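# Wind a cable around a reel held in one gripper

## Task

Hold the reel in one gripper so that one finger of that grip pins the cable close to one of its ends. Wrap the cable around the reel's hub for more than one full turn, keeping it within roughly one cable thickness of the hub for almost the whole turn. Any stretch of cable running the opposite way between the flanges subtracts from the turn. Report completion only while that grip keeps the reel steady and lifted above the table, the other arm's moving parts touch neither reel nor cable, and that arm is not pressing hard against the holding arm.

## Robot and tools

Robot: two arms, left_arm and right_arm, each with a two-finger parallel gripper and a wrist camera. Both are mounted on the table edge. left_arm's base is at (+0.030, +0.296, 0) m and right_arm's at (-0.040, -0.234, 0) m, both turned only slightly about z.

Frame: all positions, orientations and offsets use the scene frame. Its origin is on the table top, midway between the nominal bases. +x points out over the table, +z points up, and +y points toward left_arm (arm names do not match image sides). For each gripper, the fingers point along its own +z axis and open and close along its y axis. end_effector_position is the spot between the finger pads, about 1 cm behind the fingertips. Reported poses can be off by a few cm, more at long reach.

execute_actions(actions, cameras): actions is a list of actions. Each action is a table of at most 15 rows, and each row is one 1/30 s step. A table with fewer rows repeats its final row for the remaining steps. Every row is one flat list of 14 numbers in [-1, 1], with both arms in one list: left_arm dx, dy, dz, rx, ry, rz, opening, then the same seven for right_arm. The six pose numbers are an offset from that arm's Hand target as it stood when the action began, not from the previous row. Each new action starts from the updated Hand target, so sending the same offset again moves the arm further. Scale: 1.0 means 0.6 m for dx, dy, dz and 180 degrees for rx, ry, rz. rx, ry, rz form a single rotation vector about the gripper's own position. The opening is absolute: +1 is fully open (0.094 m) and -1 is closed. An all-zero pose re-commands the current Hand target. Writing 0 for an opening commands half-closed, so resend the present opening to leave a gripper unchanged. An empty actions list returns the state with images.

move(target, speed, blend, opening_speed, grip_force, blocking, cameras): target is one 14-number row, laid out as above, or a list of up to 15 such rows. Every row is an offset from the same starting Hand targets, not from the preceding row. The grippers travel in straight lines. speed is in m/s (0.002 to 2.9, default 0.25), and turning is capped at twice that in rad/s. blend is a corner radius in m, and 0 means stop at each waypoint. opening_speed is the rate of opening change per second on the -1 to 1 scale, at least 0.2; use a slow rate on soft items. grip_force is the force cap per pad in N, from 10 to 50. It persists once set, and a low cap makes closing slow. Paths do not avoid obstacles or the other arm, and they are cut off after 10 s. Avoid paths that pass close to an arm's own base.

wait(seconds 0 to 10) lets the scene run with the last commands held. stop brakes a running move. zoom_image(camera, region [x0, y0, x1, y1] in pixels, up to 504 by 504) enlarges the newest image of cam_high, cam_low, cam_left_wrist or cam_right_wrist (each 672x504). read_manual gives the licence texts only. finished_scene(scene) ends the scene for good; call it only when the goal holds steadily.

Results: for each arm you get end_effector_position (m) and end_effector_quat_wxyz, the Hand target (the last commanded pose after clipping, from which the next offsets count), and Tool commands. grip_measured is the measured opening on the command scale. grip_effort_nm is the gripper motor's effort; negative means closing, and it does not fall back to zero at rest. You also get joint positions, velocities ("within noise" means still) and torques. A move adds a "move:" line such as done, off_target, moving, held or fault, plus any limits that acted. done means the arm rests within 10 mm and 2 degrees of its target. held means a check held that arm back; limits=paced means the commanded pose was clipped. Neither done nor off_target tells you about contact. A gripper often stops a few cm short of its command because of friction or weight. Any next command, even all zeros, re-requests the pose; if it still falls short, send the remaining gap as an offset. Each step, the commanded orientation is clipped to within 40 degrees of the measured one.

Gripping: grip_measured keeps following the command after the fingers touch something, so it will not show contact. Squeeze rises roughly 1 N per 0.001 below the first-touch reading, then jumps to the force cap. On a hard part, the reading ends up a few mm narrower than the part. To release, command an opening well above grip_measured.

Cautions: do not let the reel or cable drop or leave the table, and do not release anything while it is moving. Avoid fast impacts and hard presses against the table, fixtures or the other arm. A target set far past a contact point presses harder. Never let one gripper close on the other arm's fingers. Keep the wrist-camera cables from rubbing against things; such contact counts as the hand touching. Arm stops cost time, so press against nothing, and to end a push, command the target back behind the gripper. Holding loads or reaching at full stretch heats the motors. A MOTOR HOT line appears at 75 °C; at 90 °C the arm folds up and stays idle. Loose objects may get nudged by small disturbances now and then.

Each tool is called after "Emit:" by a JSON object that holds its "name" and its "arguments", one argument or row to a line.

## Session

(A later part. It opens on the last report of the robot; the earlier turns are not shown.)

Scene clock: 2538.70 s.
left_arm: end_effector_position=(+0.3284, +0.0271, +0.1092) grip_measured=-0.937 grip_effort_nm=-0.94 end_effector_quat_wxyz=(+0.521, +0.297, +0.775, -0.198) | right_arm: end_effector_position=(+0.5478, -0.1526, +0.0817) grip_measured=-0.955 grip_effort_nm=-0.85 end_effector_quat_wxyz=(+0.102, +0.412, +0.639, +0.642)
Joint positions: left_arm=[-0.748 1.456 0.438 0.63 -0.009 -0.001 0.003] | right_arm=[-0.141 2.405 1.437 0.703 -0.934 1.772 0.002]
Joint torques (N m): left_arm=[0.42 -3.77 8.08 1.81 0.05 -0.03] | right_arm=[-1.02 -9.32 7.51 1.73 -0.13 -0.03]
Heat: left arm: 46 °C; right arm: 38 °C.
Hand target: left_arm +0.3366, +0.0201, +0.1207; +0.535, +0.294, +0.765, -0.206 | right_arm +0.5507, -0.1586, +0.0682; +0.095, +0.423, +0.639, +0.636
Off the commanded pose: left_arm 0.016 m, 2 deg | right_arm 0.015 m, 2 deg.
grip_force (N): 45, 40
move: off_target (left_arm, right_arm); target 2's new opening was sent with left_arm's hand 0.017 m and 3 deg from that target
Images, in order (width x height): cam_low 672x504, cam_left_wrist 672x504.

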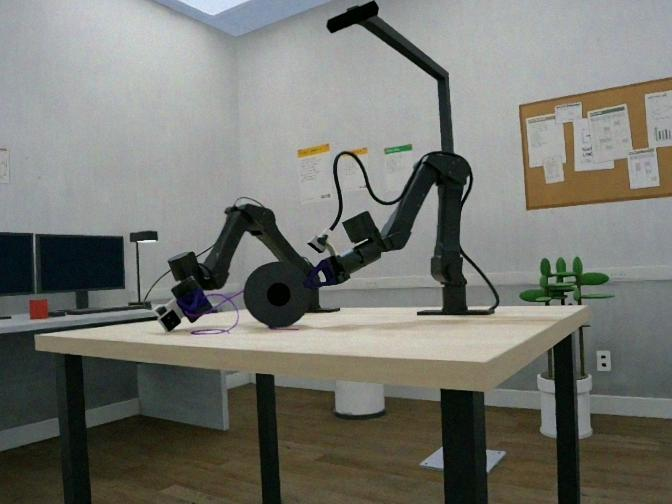

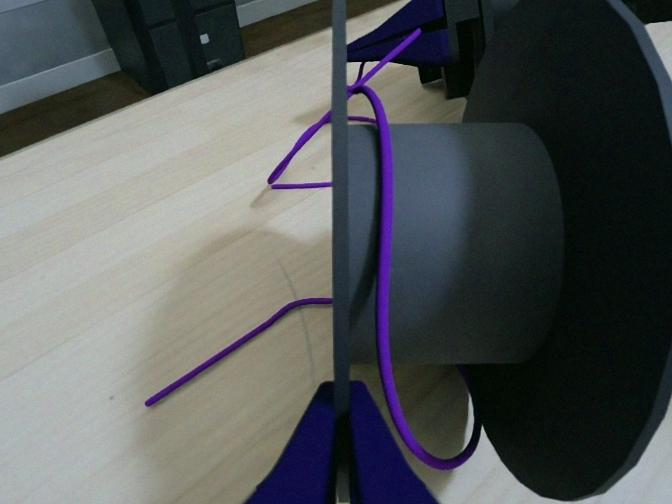

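Emit:
{"name": "move", "arguments": {
  "target": [
    [0,0,0,0,0,0,-1, 0.0298,-0.0308,0.303,0.03,-0.027,0,-1],
    [0,0,0,0,0,0,-1, -0.0887,0.061,0.6363,0.0617,-0.0557,0,-1]
  ],
  "speed": 0.12,
  "blend": [0.03,0],
  "cameras": ["all"]
}}

Emit:
{"name": "zoom_image", "arguments": {
  "camera": "cam_high",
  "region": [270, 170, 440, 380]
}}

Emit:
{"name": "zoom_image", "arguments": {
  "camera": "cam_low",
  "region": [150, 130, 400, 350]
}}

Scene clock: 2558.57 s.
left_arm: end_effector_position=(+0.3284, +0.0271, +0.1092) grip_measured=-0.937 grip_effort_nm=-0.94 end_effector_quat_wxyz=(+0.521, +0.297, +0.775, -0.198) | right_arm: end_effector_position=(+0.5056, -0.1248, +0.4274) grip_measured=-0.955 grip_effort_nm=-0.85 end_effector_quat_wxyz=(+0.102, +0.386, +0.572, +0.717)
Joint positions: left_arm=[-0.748 1.456 0.438 0.63 -0.009 -0.001 0.003] | right_arm=[-0.089 1.907 1.848 0.136 -0.893 2.083 0.002]
Joint torques (N m): left_arm=[0.4 -3.77 8.09 1.81 0.06 -0.03] | right_arm=[0.5 -11.02 9.58 1.82 0.08 0.06]
Heat: left arm: 47 °C; right arm: 38 °C.
Hand target: left_arm +0.3366, +0.0201, +0.1207; +0.535, +0.294, +0.765, -0.206 | right_arm +0.4975, -0.1220, +0.4499; +0.109, +0.373, +0.563, +0.729
Off the commanded pose: left_arm 0.016 m, 2 deg | right_arm 0.024 m, 2 deg.
joint sent to its limit (right arm) — joint 6 (wrist roll), upper limit. The joint targets still meet the commanded pose.
grip_force (N): 45, 40
move: off_target (left_arm, right_arm)

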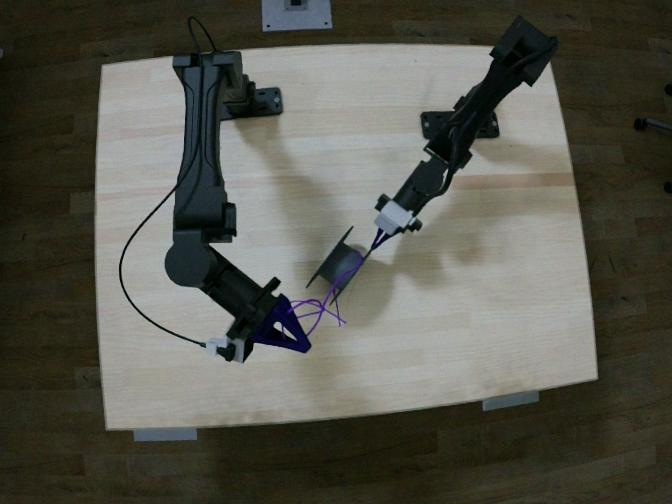

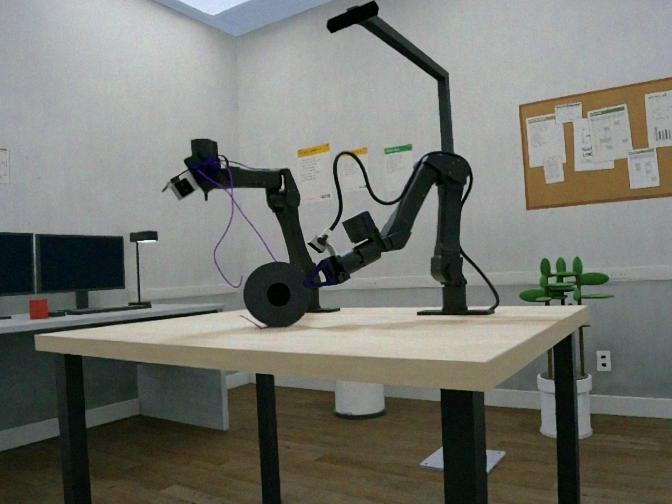

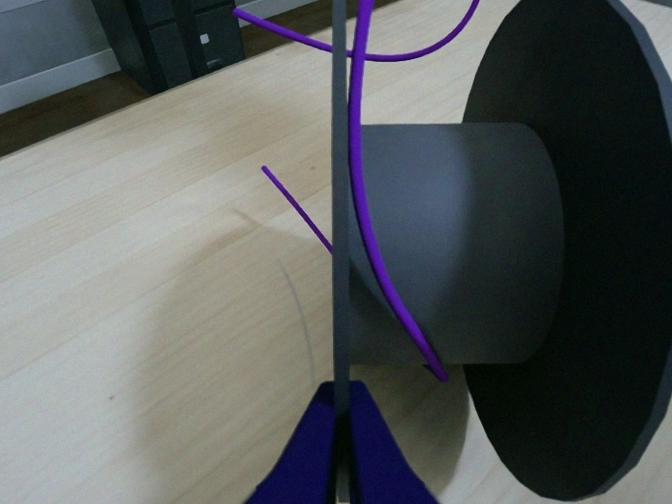

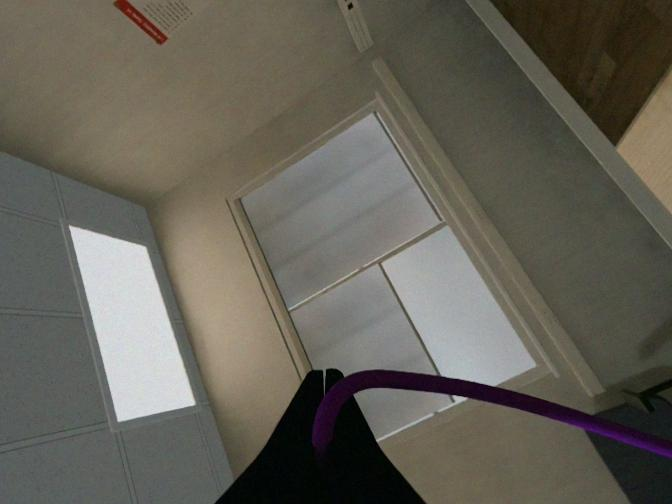

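Scaled by 2.400.

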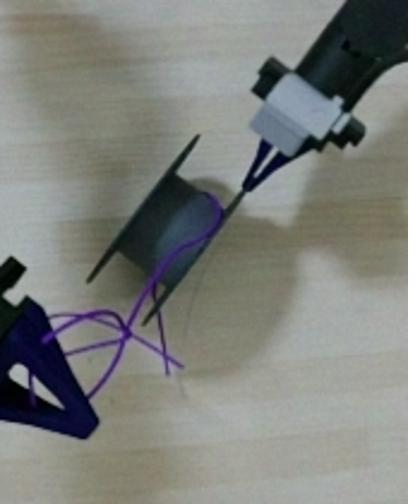

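Scaled by 2.016.

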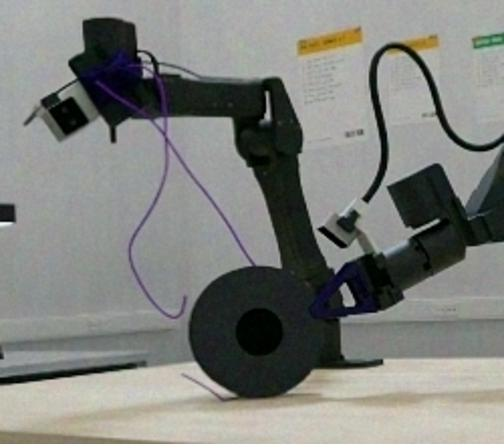

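Emit:
{"name": "move", "arguments": {
  "target": [0,0,0,0,0,0,-1, -0.0658,0.0505,0.2868,0.0733,-0.2069,-0.0432,-1],
  "speed": 0.1,
  "cameras": ["all"]
}}

Emit:
{"name": "zoom_image", "arguments": {
  "camera": "cam_low",
  "region": [150, 110, 400, 350]
}}

Scene clock: 2582.50 s.
left_arm: end_effector_position=(+0.3284, +0.0271, +0.1092) grip_measured=-0.937 grip_effort_nm=-0.94 end_effector_quat_wxyz=(+0.521, +0.297, +0.775, -0.198) | right_arm: end_effector_position=(+0.4658, -0.0929, +0.6060) grip_measured=-0.955 grip_effort_nm=-0.85 end_effector_quat_wxyz=(+0.314, +0.196, +0.415, +0.831)
Joint positions: left_arm=[-0.748 1.456 0.438 0.63 -0.009 -0.001 0.003] | right_arm=[0.064 1.934 2.054 0.618 -0.535 2.084 0.002]
Joint torques (N m): left_arm=[0.4 -3.78 8.09 1.81 0.05 -0.02] | right_arm=[0.68 -8.14 9.28 1.81 0.27 0.06]
Heat: left arm: 47 °C; right arm: 37 °C.
Hand target: left_arm +0.3366, +0.0201, +0.1207; +0.535, +0.294, +0.765, -0.206 | right_arm +0.4581, -0.0918, +0.6221; +0.288, +0.168, +0.387, +0.860
Off the commanded pose: left_arm 0.016 m, 2 deg | right_arm 0.018 m, 6 deg.
joint sent to its limit (right arm) — joint 6 (wrist roll), upper limit. The joint targets are off in orientation, not in position.
grip_force (N): 45, 40
move: off_target (left_arm, right_arm)

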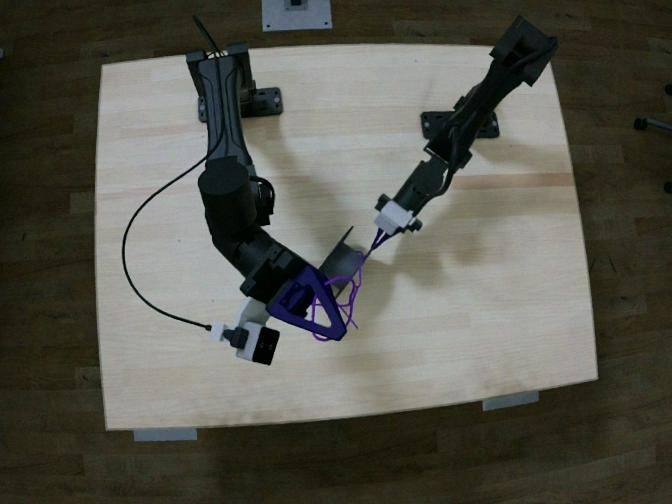

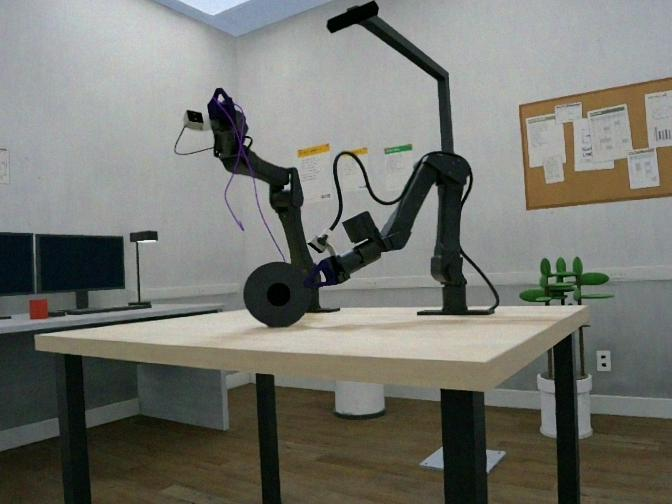

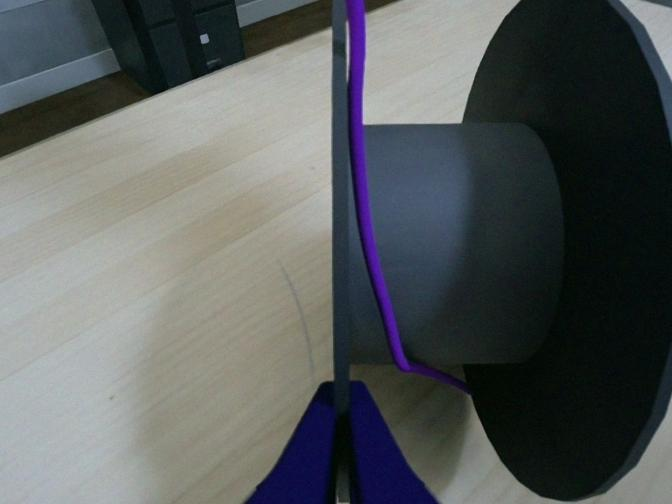

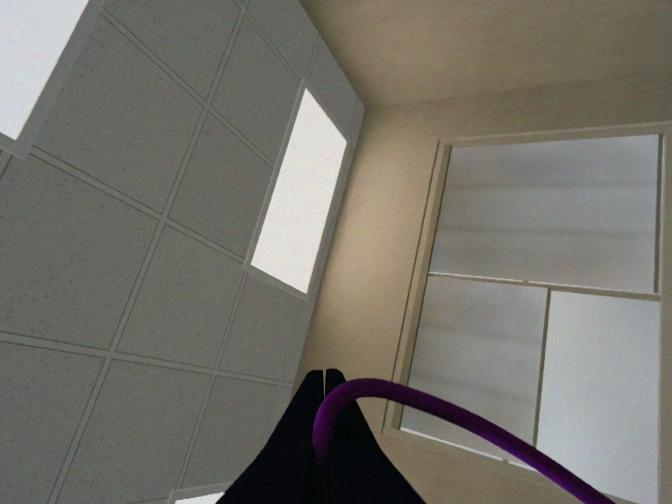

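Scaled by 2.016.

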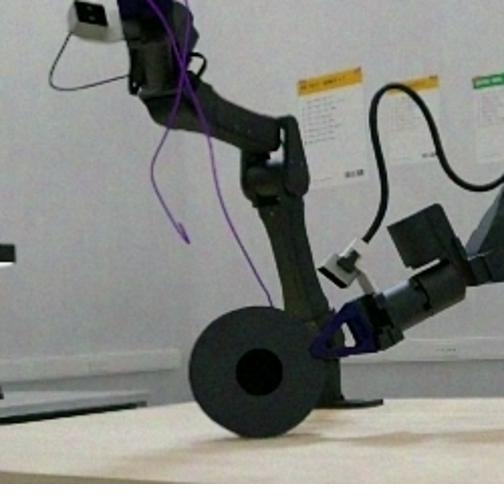

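Emit:
{"name": "move", "arguments": {
  "target": [0,0,0,0,0,0,-1, -0.1973,0.1945,0.11,0,0,0.1111,-1],
  "speed": 0.1,
  "cameras": ["all"]
}}

Emit:
{"name": "zoom_image", "arguments": {
  "camera": "cam_low",
  "region": [170, 110, 400, 350]
}}

Scene clock: 2614.60 s.
left_arm: end_effector_position=(+0.3284, +0.0271, +0.1092) grip_measured=-0.937 grip_effort_nm=-0.94 end_effector_quat_wxyz=(+0.521, +0.297, +0.775, -0.198) | right_arm: end_effector_position=(+0.3566, +0.0295, +0.6697) grip_measured=-0.955 grip_effort_nm=-0.85 end_effector_quat_wxyz=(+0.189, +0.126, +0.439, +0.869)
Joint positions: left_arm=[-0.748 1.456 0.438 0.63 -0.009 -0.001 0.003] | right_arm=[0.357 1.862 2.236 0.376 -0.545 2.084 0.002]
Joint torques (N m): left_arm=[0.4 -3.77 8.09 1.8 0.06 -0.02] | right_arm=[0.42 -8.57 8.27 1.45 0.14 0.06]
Heat: left arm: 46 °C; right arm: 41 °C.
Hand target: left_arm +0.3366, +0.0201, +0.1207; +0.535, +0.294, +0.765, -0.206 | right_arm +0.3397, +0.0249, +0.6881; +0.134, +0.098, +0.411, +0.897
Off the commanded pose: left_arm 0.016 m, 2 deg | right_arm 0.025 m, 8 deg.
joint sent to its limit (right arm) — joint 6 (wrist roll), upper limit. The joint targets are off in orientation, not in position.
grip_force (N): 45, 40
move: off_target (left_arm, right_arm)

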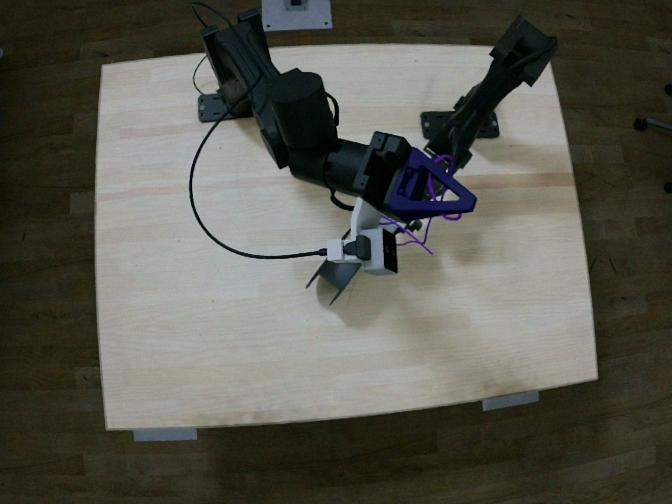

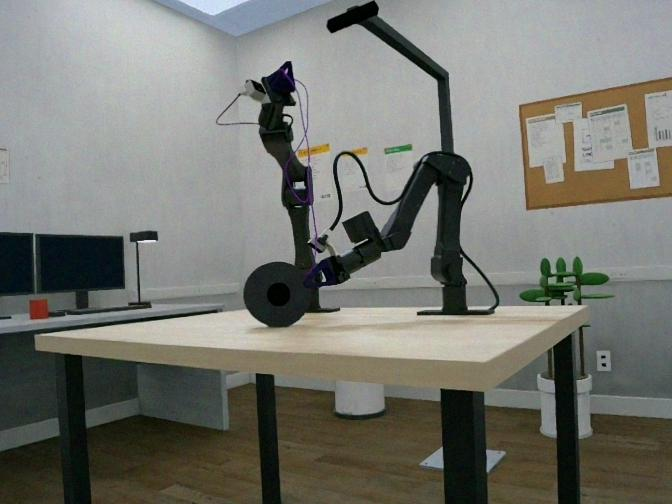

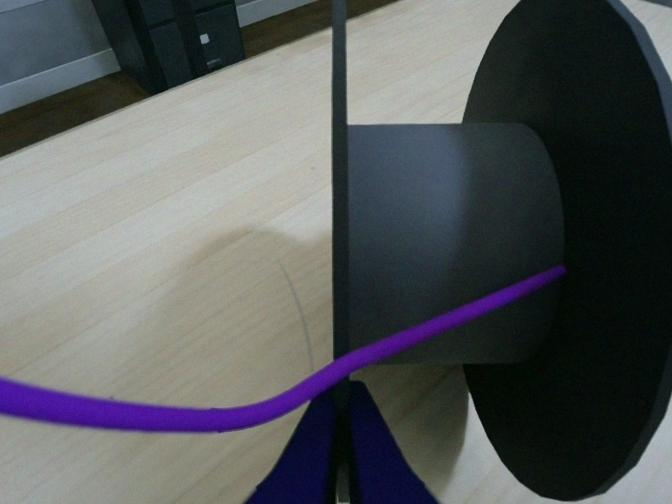

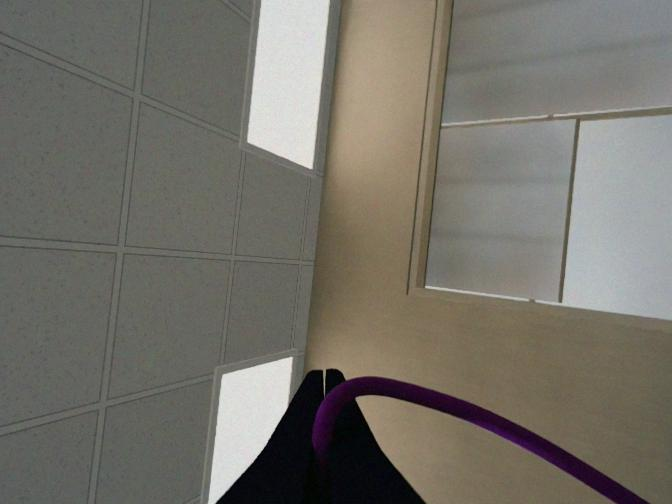

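Scaled by 2.100.

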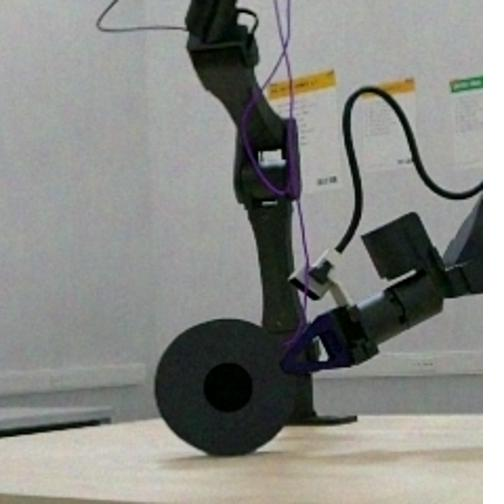

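Emit:
{"name": "move", "arguments": {
  "target": [0,0,0,0,0,0,-1, -0.03,-0.045,-0.03,0,0,0,-1],
  "speed": 0.08,
  "cameras": ["cam_high","cam_low","cam_left_wrist"]
}}

Emit:
{"name": "zoom_image", "arguments": {
  "camera": "cam_low",
  "region": [170, 110, 400, 350]
}}

Scene clock: 2637.73 s.
left_arm: end_effector_position=(+0.3284, +0.0271, +0.1092) grip_measured=-0.937 grip_effort_nm=-0.94 end_effector_quat_wxyz=(+0.521, +0.297, +0.775, -0.198) | right_arm: end_effector_position=(+0.3353, +0.0058, +0.6597) grip_measured=-0.955 grip_effort_nm=-0.85 end_effector_quat_wxyz=(+0.199, +0.129, +0.447, +0.862)
Joint positions: left_arm=[-0.748 1.456 0.438 0.63 -0.009 -0.001 0.003] | right_arm=[0.315 1.7 1.998 0.442 -0.573 2.084 0.002]
Joint torques (N m): left_arm=[0.4 -3.77 8.09 1.81 0.06 -0.03] | right_arm=[-0.62 -8.54 4.77 1.79 0.16 0.05]
Heat: left arm: 46 °C; right arm: 37 °C.
Hand target: left_arm +0.3366, +0.0201, +0.1207; +0.535, +0.294, +0.765, -0.206 | right_arm +0.3218, -0.0020, +0.6700; +0.134, +0.098, +0.411, +0.897
Off the commanded pose: left_arm 0.016 m, 2 deg | right_arm 0.019 m, 10 deg.
joint sent to its limit (right arm) — joint 6 (wrist roll), upper limit. The joint targets are off in orientation, not in position.
grip_force (N): 45, 40
move: off_target (left_arm, right_arm)
Images, in order (width x height): cam_high 672x504, cam_low 672x504, cam_left_wrist 672x504.

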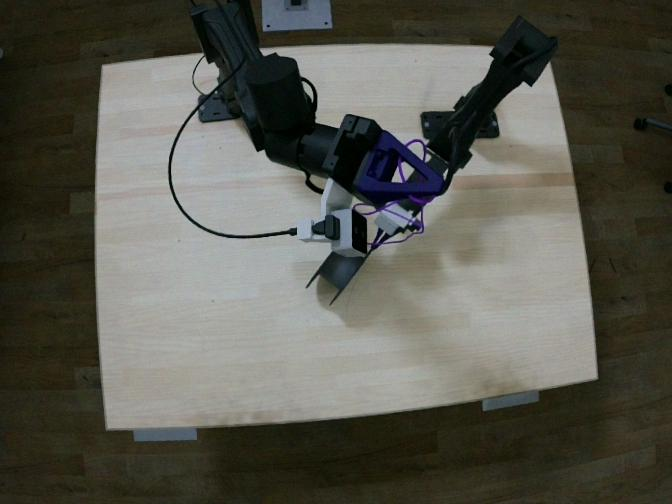

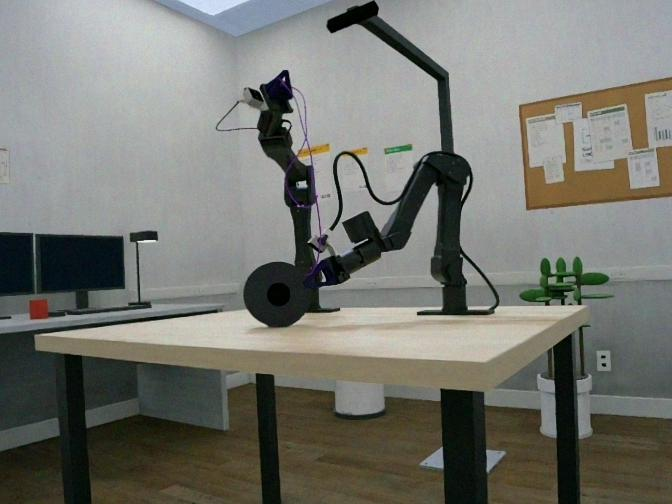

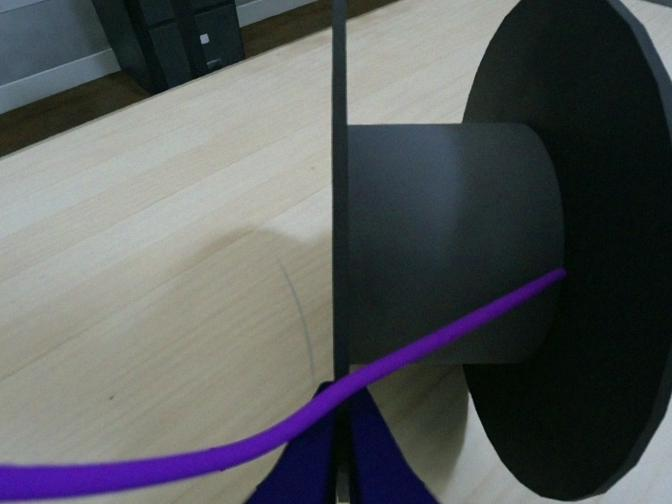

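Scaled by 2.100.

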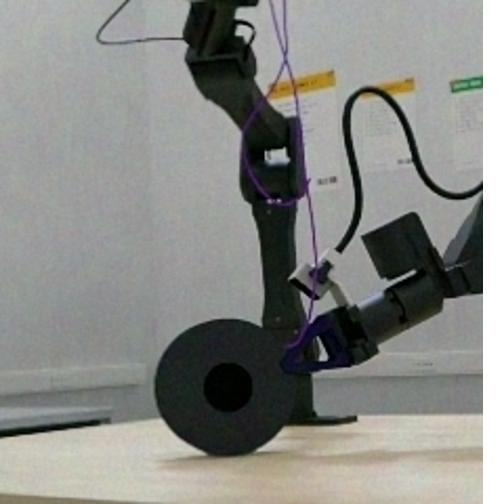

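Emit:
{"name": "move", "arguments": {
  "target": [0,0,0,0,0,0,-1, 0.2485,-0.1767,-0.0667,0,0,-0.08,-1],
  "speed": 0.12,
  "cameras": ["cam_high","cam_low","cam_left_wrist"]
}}

Emit:
{"name": "zoom_image", "arguments": {
  "camera": "cam_low",
  "region": [170, 110, 400, 350]
}}

Scene clock: 2651.30 s.
left_arm: end_effector_position=(+0.3284, +0.0271, +0.1092) grip_measured=-0.937 grip_effort_nm=-0.94 end_effector_quat_wxyz=(+0.521, +0.297, +0.775, -0.198) | right_arm: end_effector_position=(+0.4766, -0.1069, +0.6199) grip_measured=-0.955 grip_effort_nm=-0.85 end_effector_quat_wxyz=(+0.321, +0.183, +0.430, +0.824)
Joint positions: left_arm=[-0.748 1.456 0.438 0.63 -0.009 -0.001 0.003] | right_arm=[0.017 2.03 2.263 0.518 -0.598 2.085 0.002]
Joint torques (N m): left_arm=[0.4 -3.77 8.09 1.81 0.06 -0.03] | right_arm=[-0.27 -8.64 8.83 1.51 0.14 0.04]
Heat: left arm: 46 °C; right arm: 37 °C.
Hand target: left_arm +0.3366, +0.0201, +0.1207; +0.535, +0.294, +0.765, -0.206 | right_arm +0.4709, -0.1081, +0.6300; +0.246, +0.149, +0.395, +0.873
Off the commanded pose: left_arm 0.016 m, 2 deg | right_arm 0.012 m, 12 deg.
joint sent to its limit (right arm) — joint 6 (wrist roll), upper limit. The joint targets are off in orientation, not in position.
grip_force (N): 45, 40
move: off_target (left_arm, right_arm)
Images, in order (width x height): cam_high 672x504, cam_low 672x504, cam_left_wrist 672x504.

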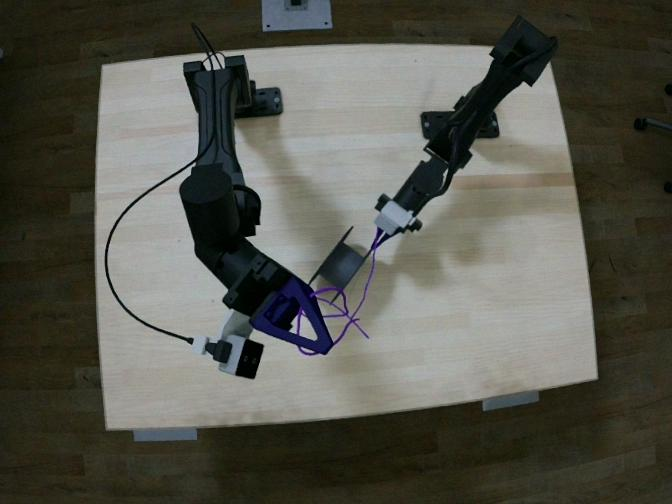

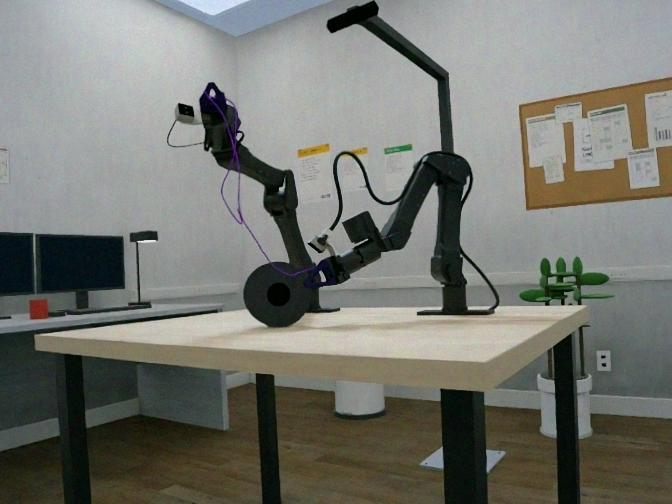

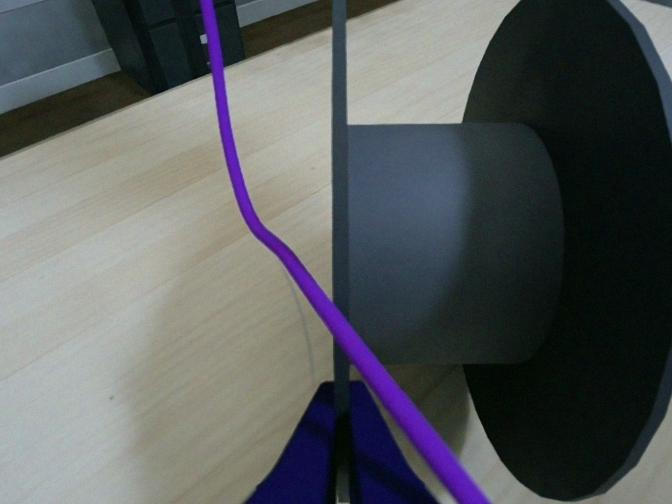

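Scaled by 2.100.

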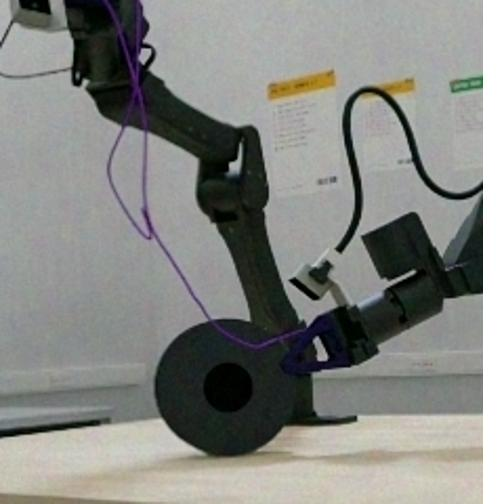

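Emit:
{"name": "move", "arguments": {
  "target": [
    [0,0,0,0,0,0,-1, -0.2015,-0.2365,-0.1167,-0.3271,0.0728,-0.1707,-1],
    [0,0,0,0,0,0,-1, -0.3348,-0.4532,-0.2167,-0.6538,0.0696,-0.2745,-1],
    [0,0,0,0,0,0,-1, -0.0182,-0.1365,-0.95,-0.6719,-0.029,-0.1046,-1]
  ],
  "speed": 0.2,
  "blend": [0.05,0.03,0],
  "cameras": ["all"]
}}

Scene clock: 2695.53 s.
left_arm: end_effector_position=(+0.3284, +0.0271, +0.1092) grip_measured=-0.937 grip_effort_nm=-0.95 end_effector_quat_wxyz=(+0.521, +0.297, +0.775, -0.198) | right_arm: end_effector_position=(+0.4549, -0.1916, +0.0556) grip_measured=-0.955 grip_effort_nm=-0.85 end_effector_quat_wxyz=(+0.373, -0.119, +0.919, +0.051)
Joint positions: left_arm=[-0.748 1.456 0.438 0.63 -0.009 -0.001 0.003] | right_arm=[-0.007 1.918 1.133 -0.028 -0.169 -0.168 0.002]
Joint torques (N m): left_arm=[0.42 -3.78 8.1 1.81 0.05 -0.03] | right_arm=[0.34 -8.34 7.62 1.81 -0.02 0.03]
Heat: left arm: 46 °C; right arm: 37 °C.
Hand target: left_arm +0.3366, +0.0201, +0.1207; +0.535, +0.294, +0.765, -0.206 | right_arm +0.4600, -0.1901, +0.0600; +0.379, -0.120, +0.916, +0.050
Off the commanded pose: left_arm 0.016 m, 2 deg | right_arm 0.007 m, 1 deg.
elbow stopped short (right arm): the move would have taken joint 3 (elbow) straighter than the controller allows.
grip_force (N): 45, 40
move: off_target (left_arm)

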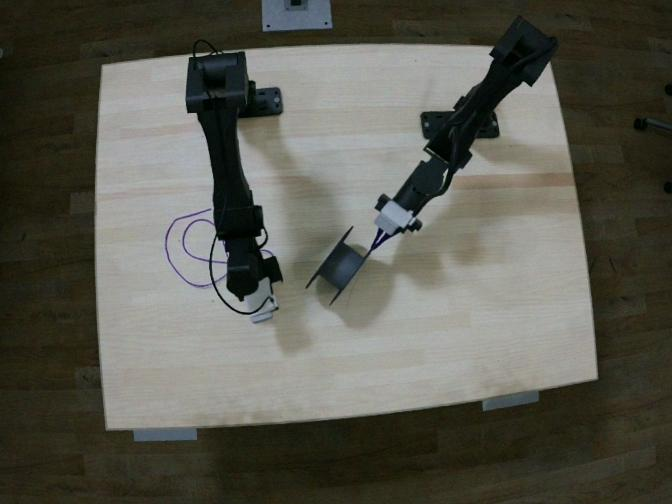

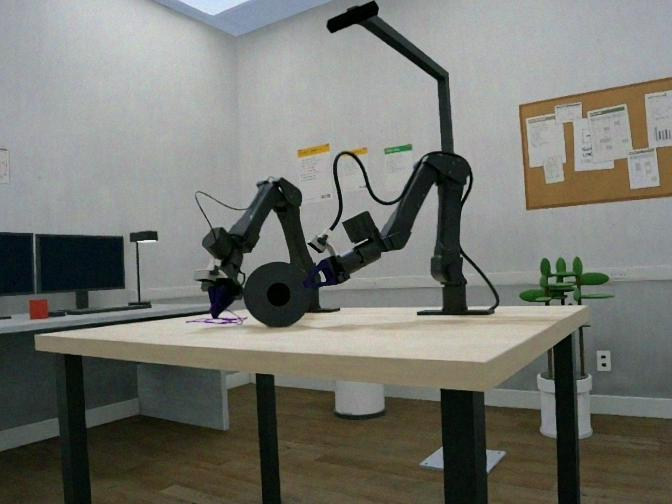

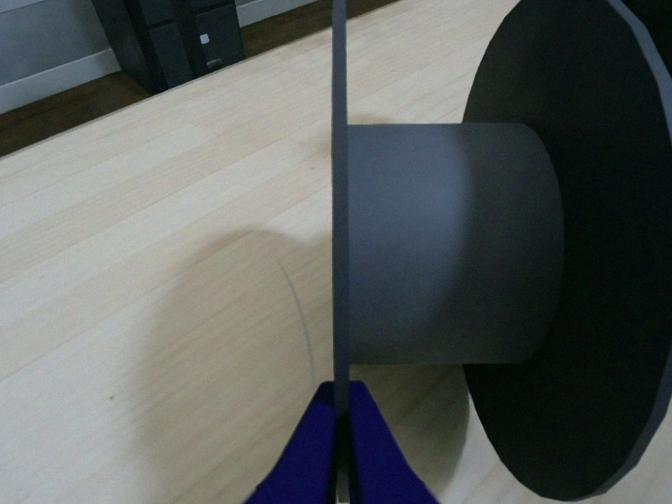

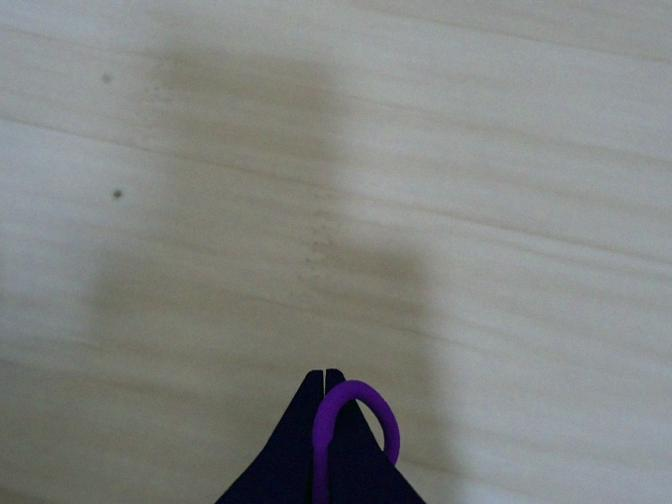

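Emit:
{"name": "zoom_image", "arguments": {
  "camera": "cam_high",
  "region": [130, 180, 330, 340]
}}

Scaled by 2.520.

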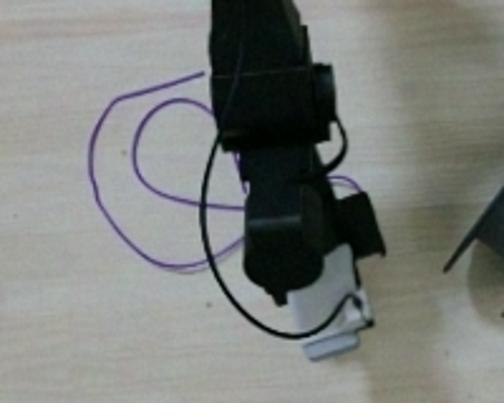

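Emit:
{"name": "move", "arguments": {
  "target": [
    [0,0,0,0,0,0,-1, 0,0,-0.06,0,0,0,-1],
    [0,0,0,0,0,0,-1, 0,0,-0.06,0,0,0,-0.2],
    [0,0,0,0,0,0,-1, -0.1,0,0.1,0,0,0,-0.2],
    [0,0,0,0,0,0,-1, -0.2,-0.25,0.3,0,0,0,-0.2]
  ],
  "speed": 0.15,
  "blend": [0,0,0.03,0],
  "cameras": ["cam_high","cam_low","cam_right_wrist"]
}}

Emit:
{"name": "zoom_image", "arguments": {
  "camera": "cam_high",
  "region": [130, 180, 330, 340]
}}

Scene clock: 2708.20 s.
left_arm: end_effector_position=(+0.3284, +0.0271, +0.1092) grip_measured=-0.937 grip_effort_nm=-0.94 end_effector_quat_wxyz=(+0.521, +0.297, +0.775, -0.198) | right_arm: end_effector_position=(+0.3399, -0.3424, +0.2342) grip_measured=-0.203 grip_effort_nm=0.14 end_effector_quat_wxyz=(+0.379, -0.115, +0.917, +0.042)
Joint positions: left_arm=[-0.748 1.456 0.438 0.63 -0.009 -0.001 0.003] | right_arm=[-0.527 1.495 1.402 -0.841 -0.49 -0.582 0.037]
Joint torques (N m): left_arm=[0.42 -3.77 8.1 1.8 0.05 -0.02] | right_arm=[-0.25 -4.98 9.18 1.25 -0.33 -0.08]
Heat: left arm: 46 °C; right arm: 38 °C.
Hand target: left_arm +0.3366, +0.0201, +0.1207; +0.535, +0.294, +0.765, -0.206 | right_arm +0.3399, -0.3401, +0.2399; +0.379, -0.120, +0.916, +0.050
Off the commanded pose: left_arm 0.016 m, 2 deg | right_arm 0.006 m, 1 deg.
grip_force (N): 45, 40
move: off_target (left_arm); target 2's new opening was sent with right_arm's hand 0.013 m and 1 deg from that target
Images, in order (width x height): cam_high 672x504, cam_low 672x504, cam_right_wrist 672x504.

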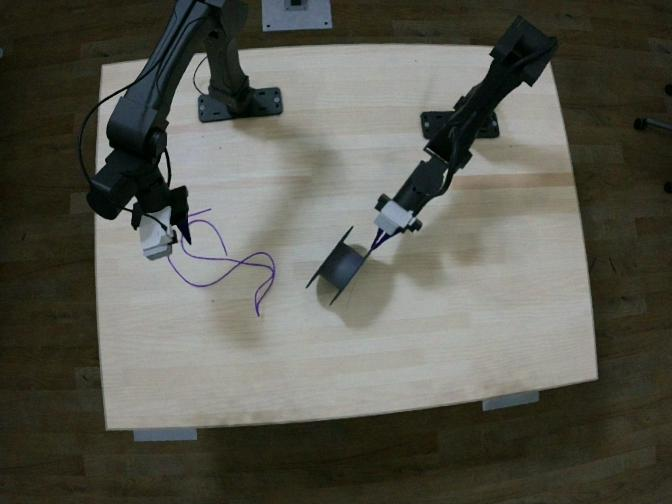

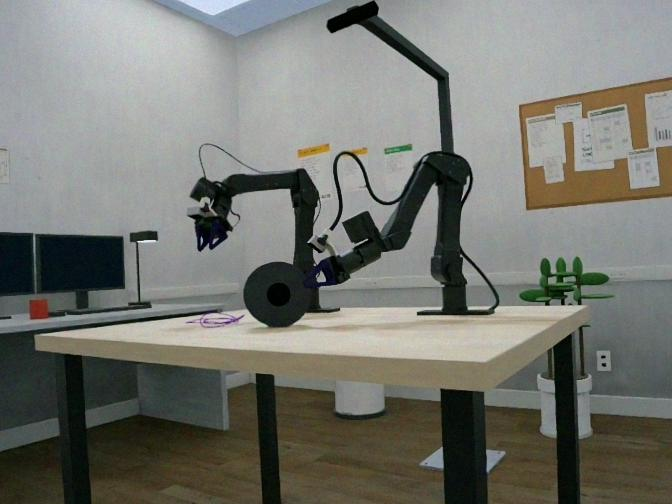

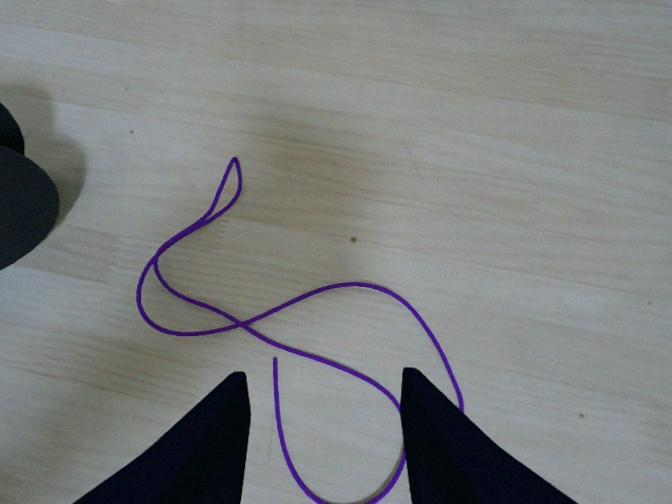

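Scaled by 2.520.

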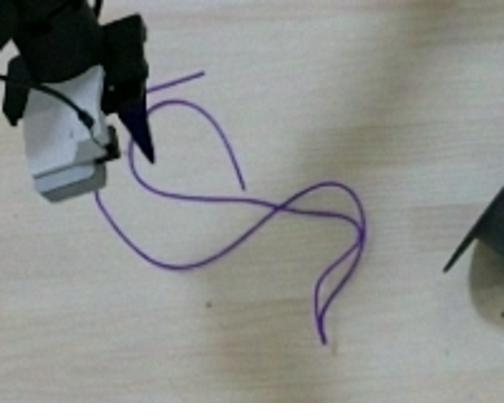

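Emit:
{"name": "move", "arguments": {
  "target": [0,0,0,0,0,0,-1, -0.0165,-0.1498,-0.1998,-0.0328,0.2486,-0.0787,0.0],
  "speed": 0.15,
  "cameras": ["cam_high","cam_right_wrist"]
}}

Scene clock: 2749.43 s.
left_arm: end_effector_position=(+0.3284, +0.0271, +0.1092) grip_measured=-0.937 grip_effort_nm=-0.95 end_effector_quat_wxyz=(+0.521, +0.297, +0.775, -0.198) | right_arm: end_effector_position=(+0.3313, -0.4331, +0.1191) grip_measured=-0.003 grip_effort_nm=0.13 end_effector_quat_wxyz=(+0.011, +0.000, +1.000, -0.002)
Joint positions: left_arm=[-0.748 1.456 0.438 0.63 -0.009 -0.001 0.003] | right_arm=[-0.527 2.156 2.038 -1.431 -0.006 -0.497 0.047]
Joint torques (N m): left_arm=[0.42 -3.78 8.1 1.81 0.06 -0.02] | right_arm=[0.76 -9.03 8.23 0.12 0.07 0.1]
Heat: left arm: 46 °C; right arm: 41 °C.
Hand target: left_arm +0.3366, +0.0201, +0.1207; +0.535, +0.294, +0.765, -0.206 | right_arm +0.3301, -0.4300, +0.1201; +0.000, +0.000, +1.000, +0.000
Off the commanded pose: left_arm 0.016 m, 2 deg | right_arm 0.003 m, 1 deg.
grip_force (N): 45, 40
move: off_target (left_arm)
Images, in order (width x height): cam_high 672x504, cam_right_wrist 672x504.

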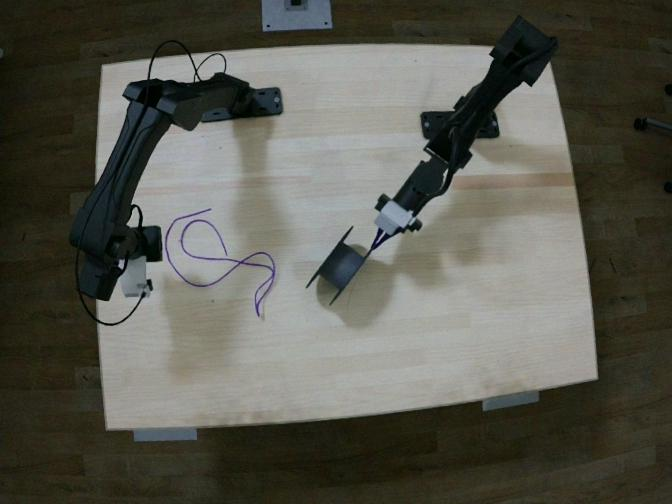

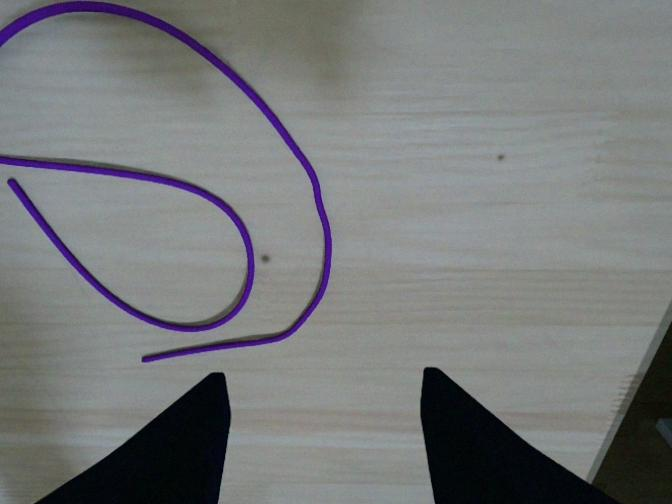

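Emit:
{"name": "move", "arguments": {
  "target": [
    [0,0,0,0,0,0,-1, 0.01,0.003,-0.15,0,0,0,0.0],
    [0,0,0,0,0,0,-1, 0.01,0.003,-0.192,0,0,0,0.0]
  ],
  "speed": [0.15,0.06],
  "cameras": ["cam_right_wrist"]
}}

Scene clock: 2763.90 s.
left_arm: end_effector_position=(+0.3284, +0.0271, +0.1092) grip_measured=-0.937 grip_effort_nm=-0.94 end_effector_quat_wxyz=(+0.521, +0.297, +0.775, -0.198) | right_arm: end_effector_position=(+0.3412, -0.4334, +0.0148) grip_measured=-0.003 grip_effort_nm=0.14 end_effector_quat_wxyz=(+0.015, +0.000, +1.000, -0.005)
Joint positions: left_arm=[-0.748 1.456 0.438 0.63 -0.009 -0.001 0.003] | right_arm=[-0.516 2.216 1.718 -1.042 -0.006 -0.487 0.047]
Joint torques (N m): left_arm=[0.4 -3.77 8.09 1.81 0.06 -0.02] | right_arm=[0.76 -9.43 4.66 0.51 0.07 0.11]
Heat: left arm: 46 °C; right arm: 39 °C.
Hand target: left_arm +0.3366, +0.0201, +0.1207; +0.535, +0.294, +0.765, -0.206 | right_arm +0.3361, -0.4283, +0.0050; +0.000, +0.000, +1.000, +0.000
Off the commanded pose: left_arm 0.016 m, 2 deg | right_arm 0.012 m, 2 deg.
grip_force (N): 45, 40
move: off_target (left_arm, right_arm)
Images, in order (width x height): cam_right_wrist 672x504.

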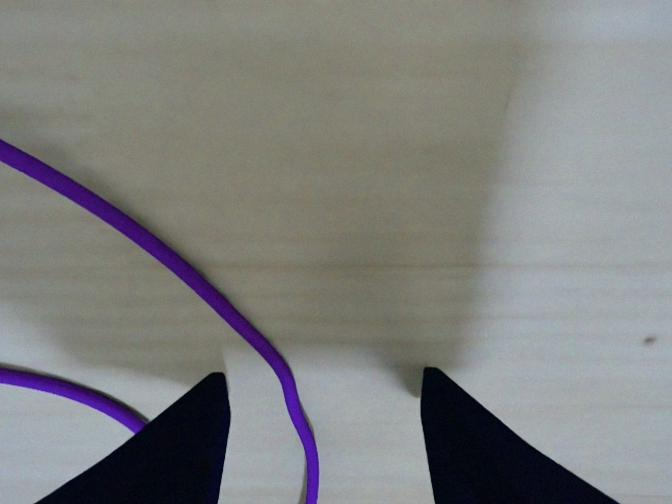

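Emit:
{"name": "move", "arguments": {
  "target": [
    [0,0,0,0,0,0,-1, 0,0,0,0,0,0,-1],
    [0,0,0,0,0,0,-1, 0,0,0.25,0,0,0,-1]
  ],
  "speed": 0.12,
  "grip_force": [45,40],
  "cameras": ["all"]
}}

Scene clock: 2773.60 s.
left_arm: end_effector_position=(+0.3284, +0.0271, +0.1092) grip_measured=-0.937 grip_effort_nm=-0.95 end_effector_quat_wxyz=(+0.521, +0.297, +0.775, -0.198) | right_arm: end_effector_position=(+0.3455, -0.4350, +0.1429) grip_measured=-0.970 grip_effort_nm=-0.85 end_effector_quat_wxyz=(+0.027, -0.001, +1.000, -0.012)
Joint positions: left_arm=[-0.748 1.456 0.438 0.63 -0.009 -0.001 0.003] | right_arm=[-0.515 2.2 2.204 -1.515 -0.005 -0.487 0.001]
Joint torques (N m): left_arm=[0.4 -3.77 8.09 1.8 0.05 -0.02] | right_arm=[0.64 -11.86 7.46 -0.07 0.03 0.11]
Heat: left arm: 46 °C; right arm: 38 °C.
Hand target: left_arm +0.3366, +0.0201, +0.1207; +0.535, +0.294, +0.765, -0.206 | right_arm +0.3362, -0.4282, +0.1549; +0.000, +0.000, +1.000, +0.000
Off the commanded pose: left_arm 0.016 m, 2 deg | right_arm 0.017 m, 3 deg.
joint sent to its limit (right arm) — joint 4 (wrist pitch), lower limit. The joint targets still meet the commanded pose.
grip_force (N): 45, 40
move: off_target (left_arm, right_arm)

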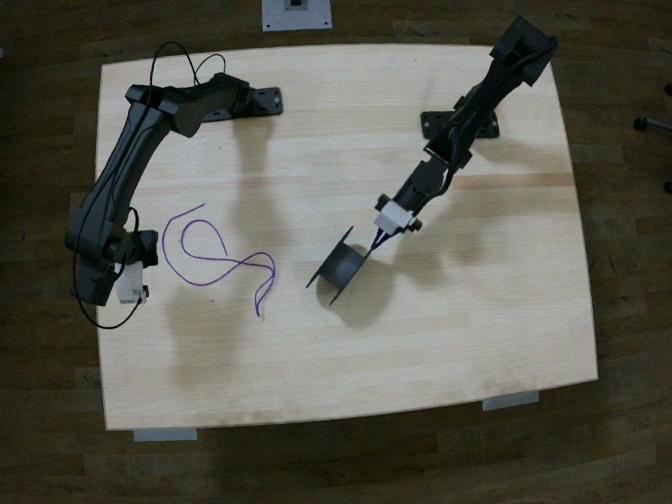

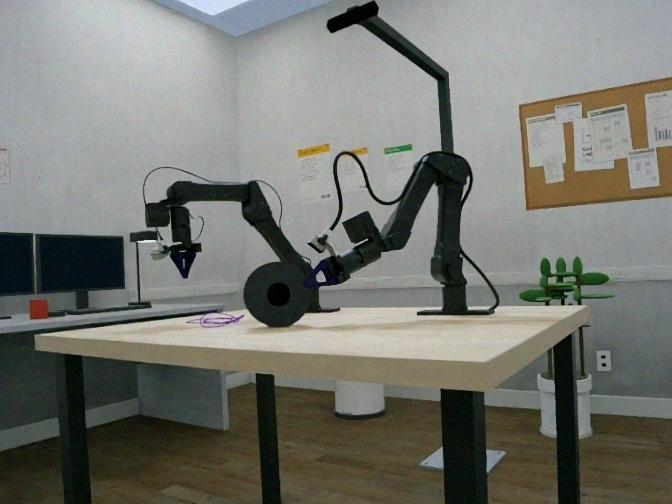

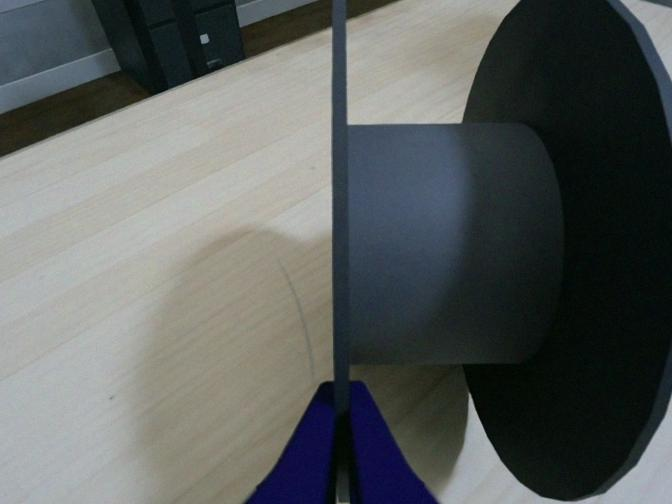

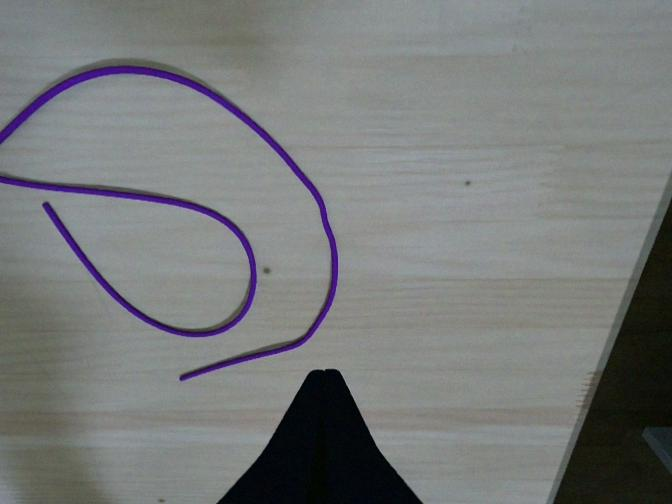

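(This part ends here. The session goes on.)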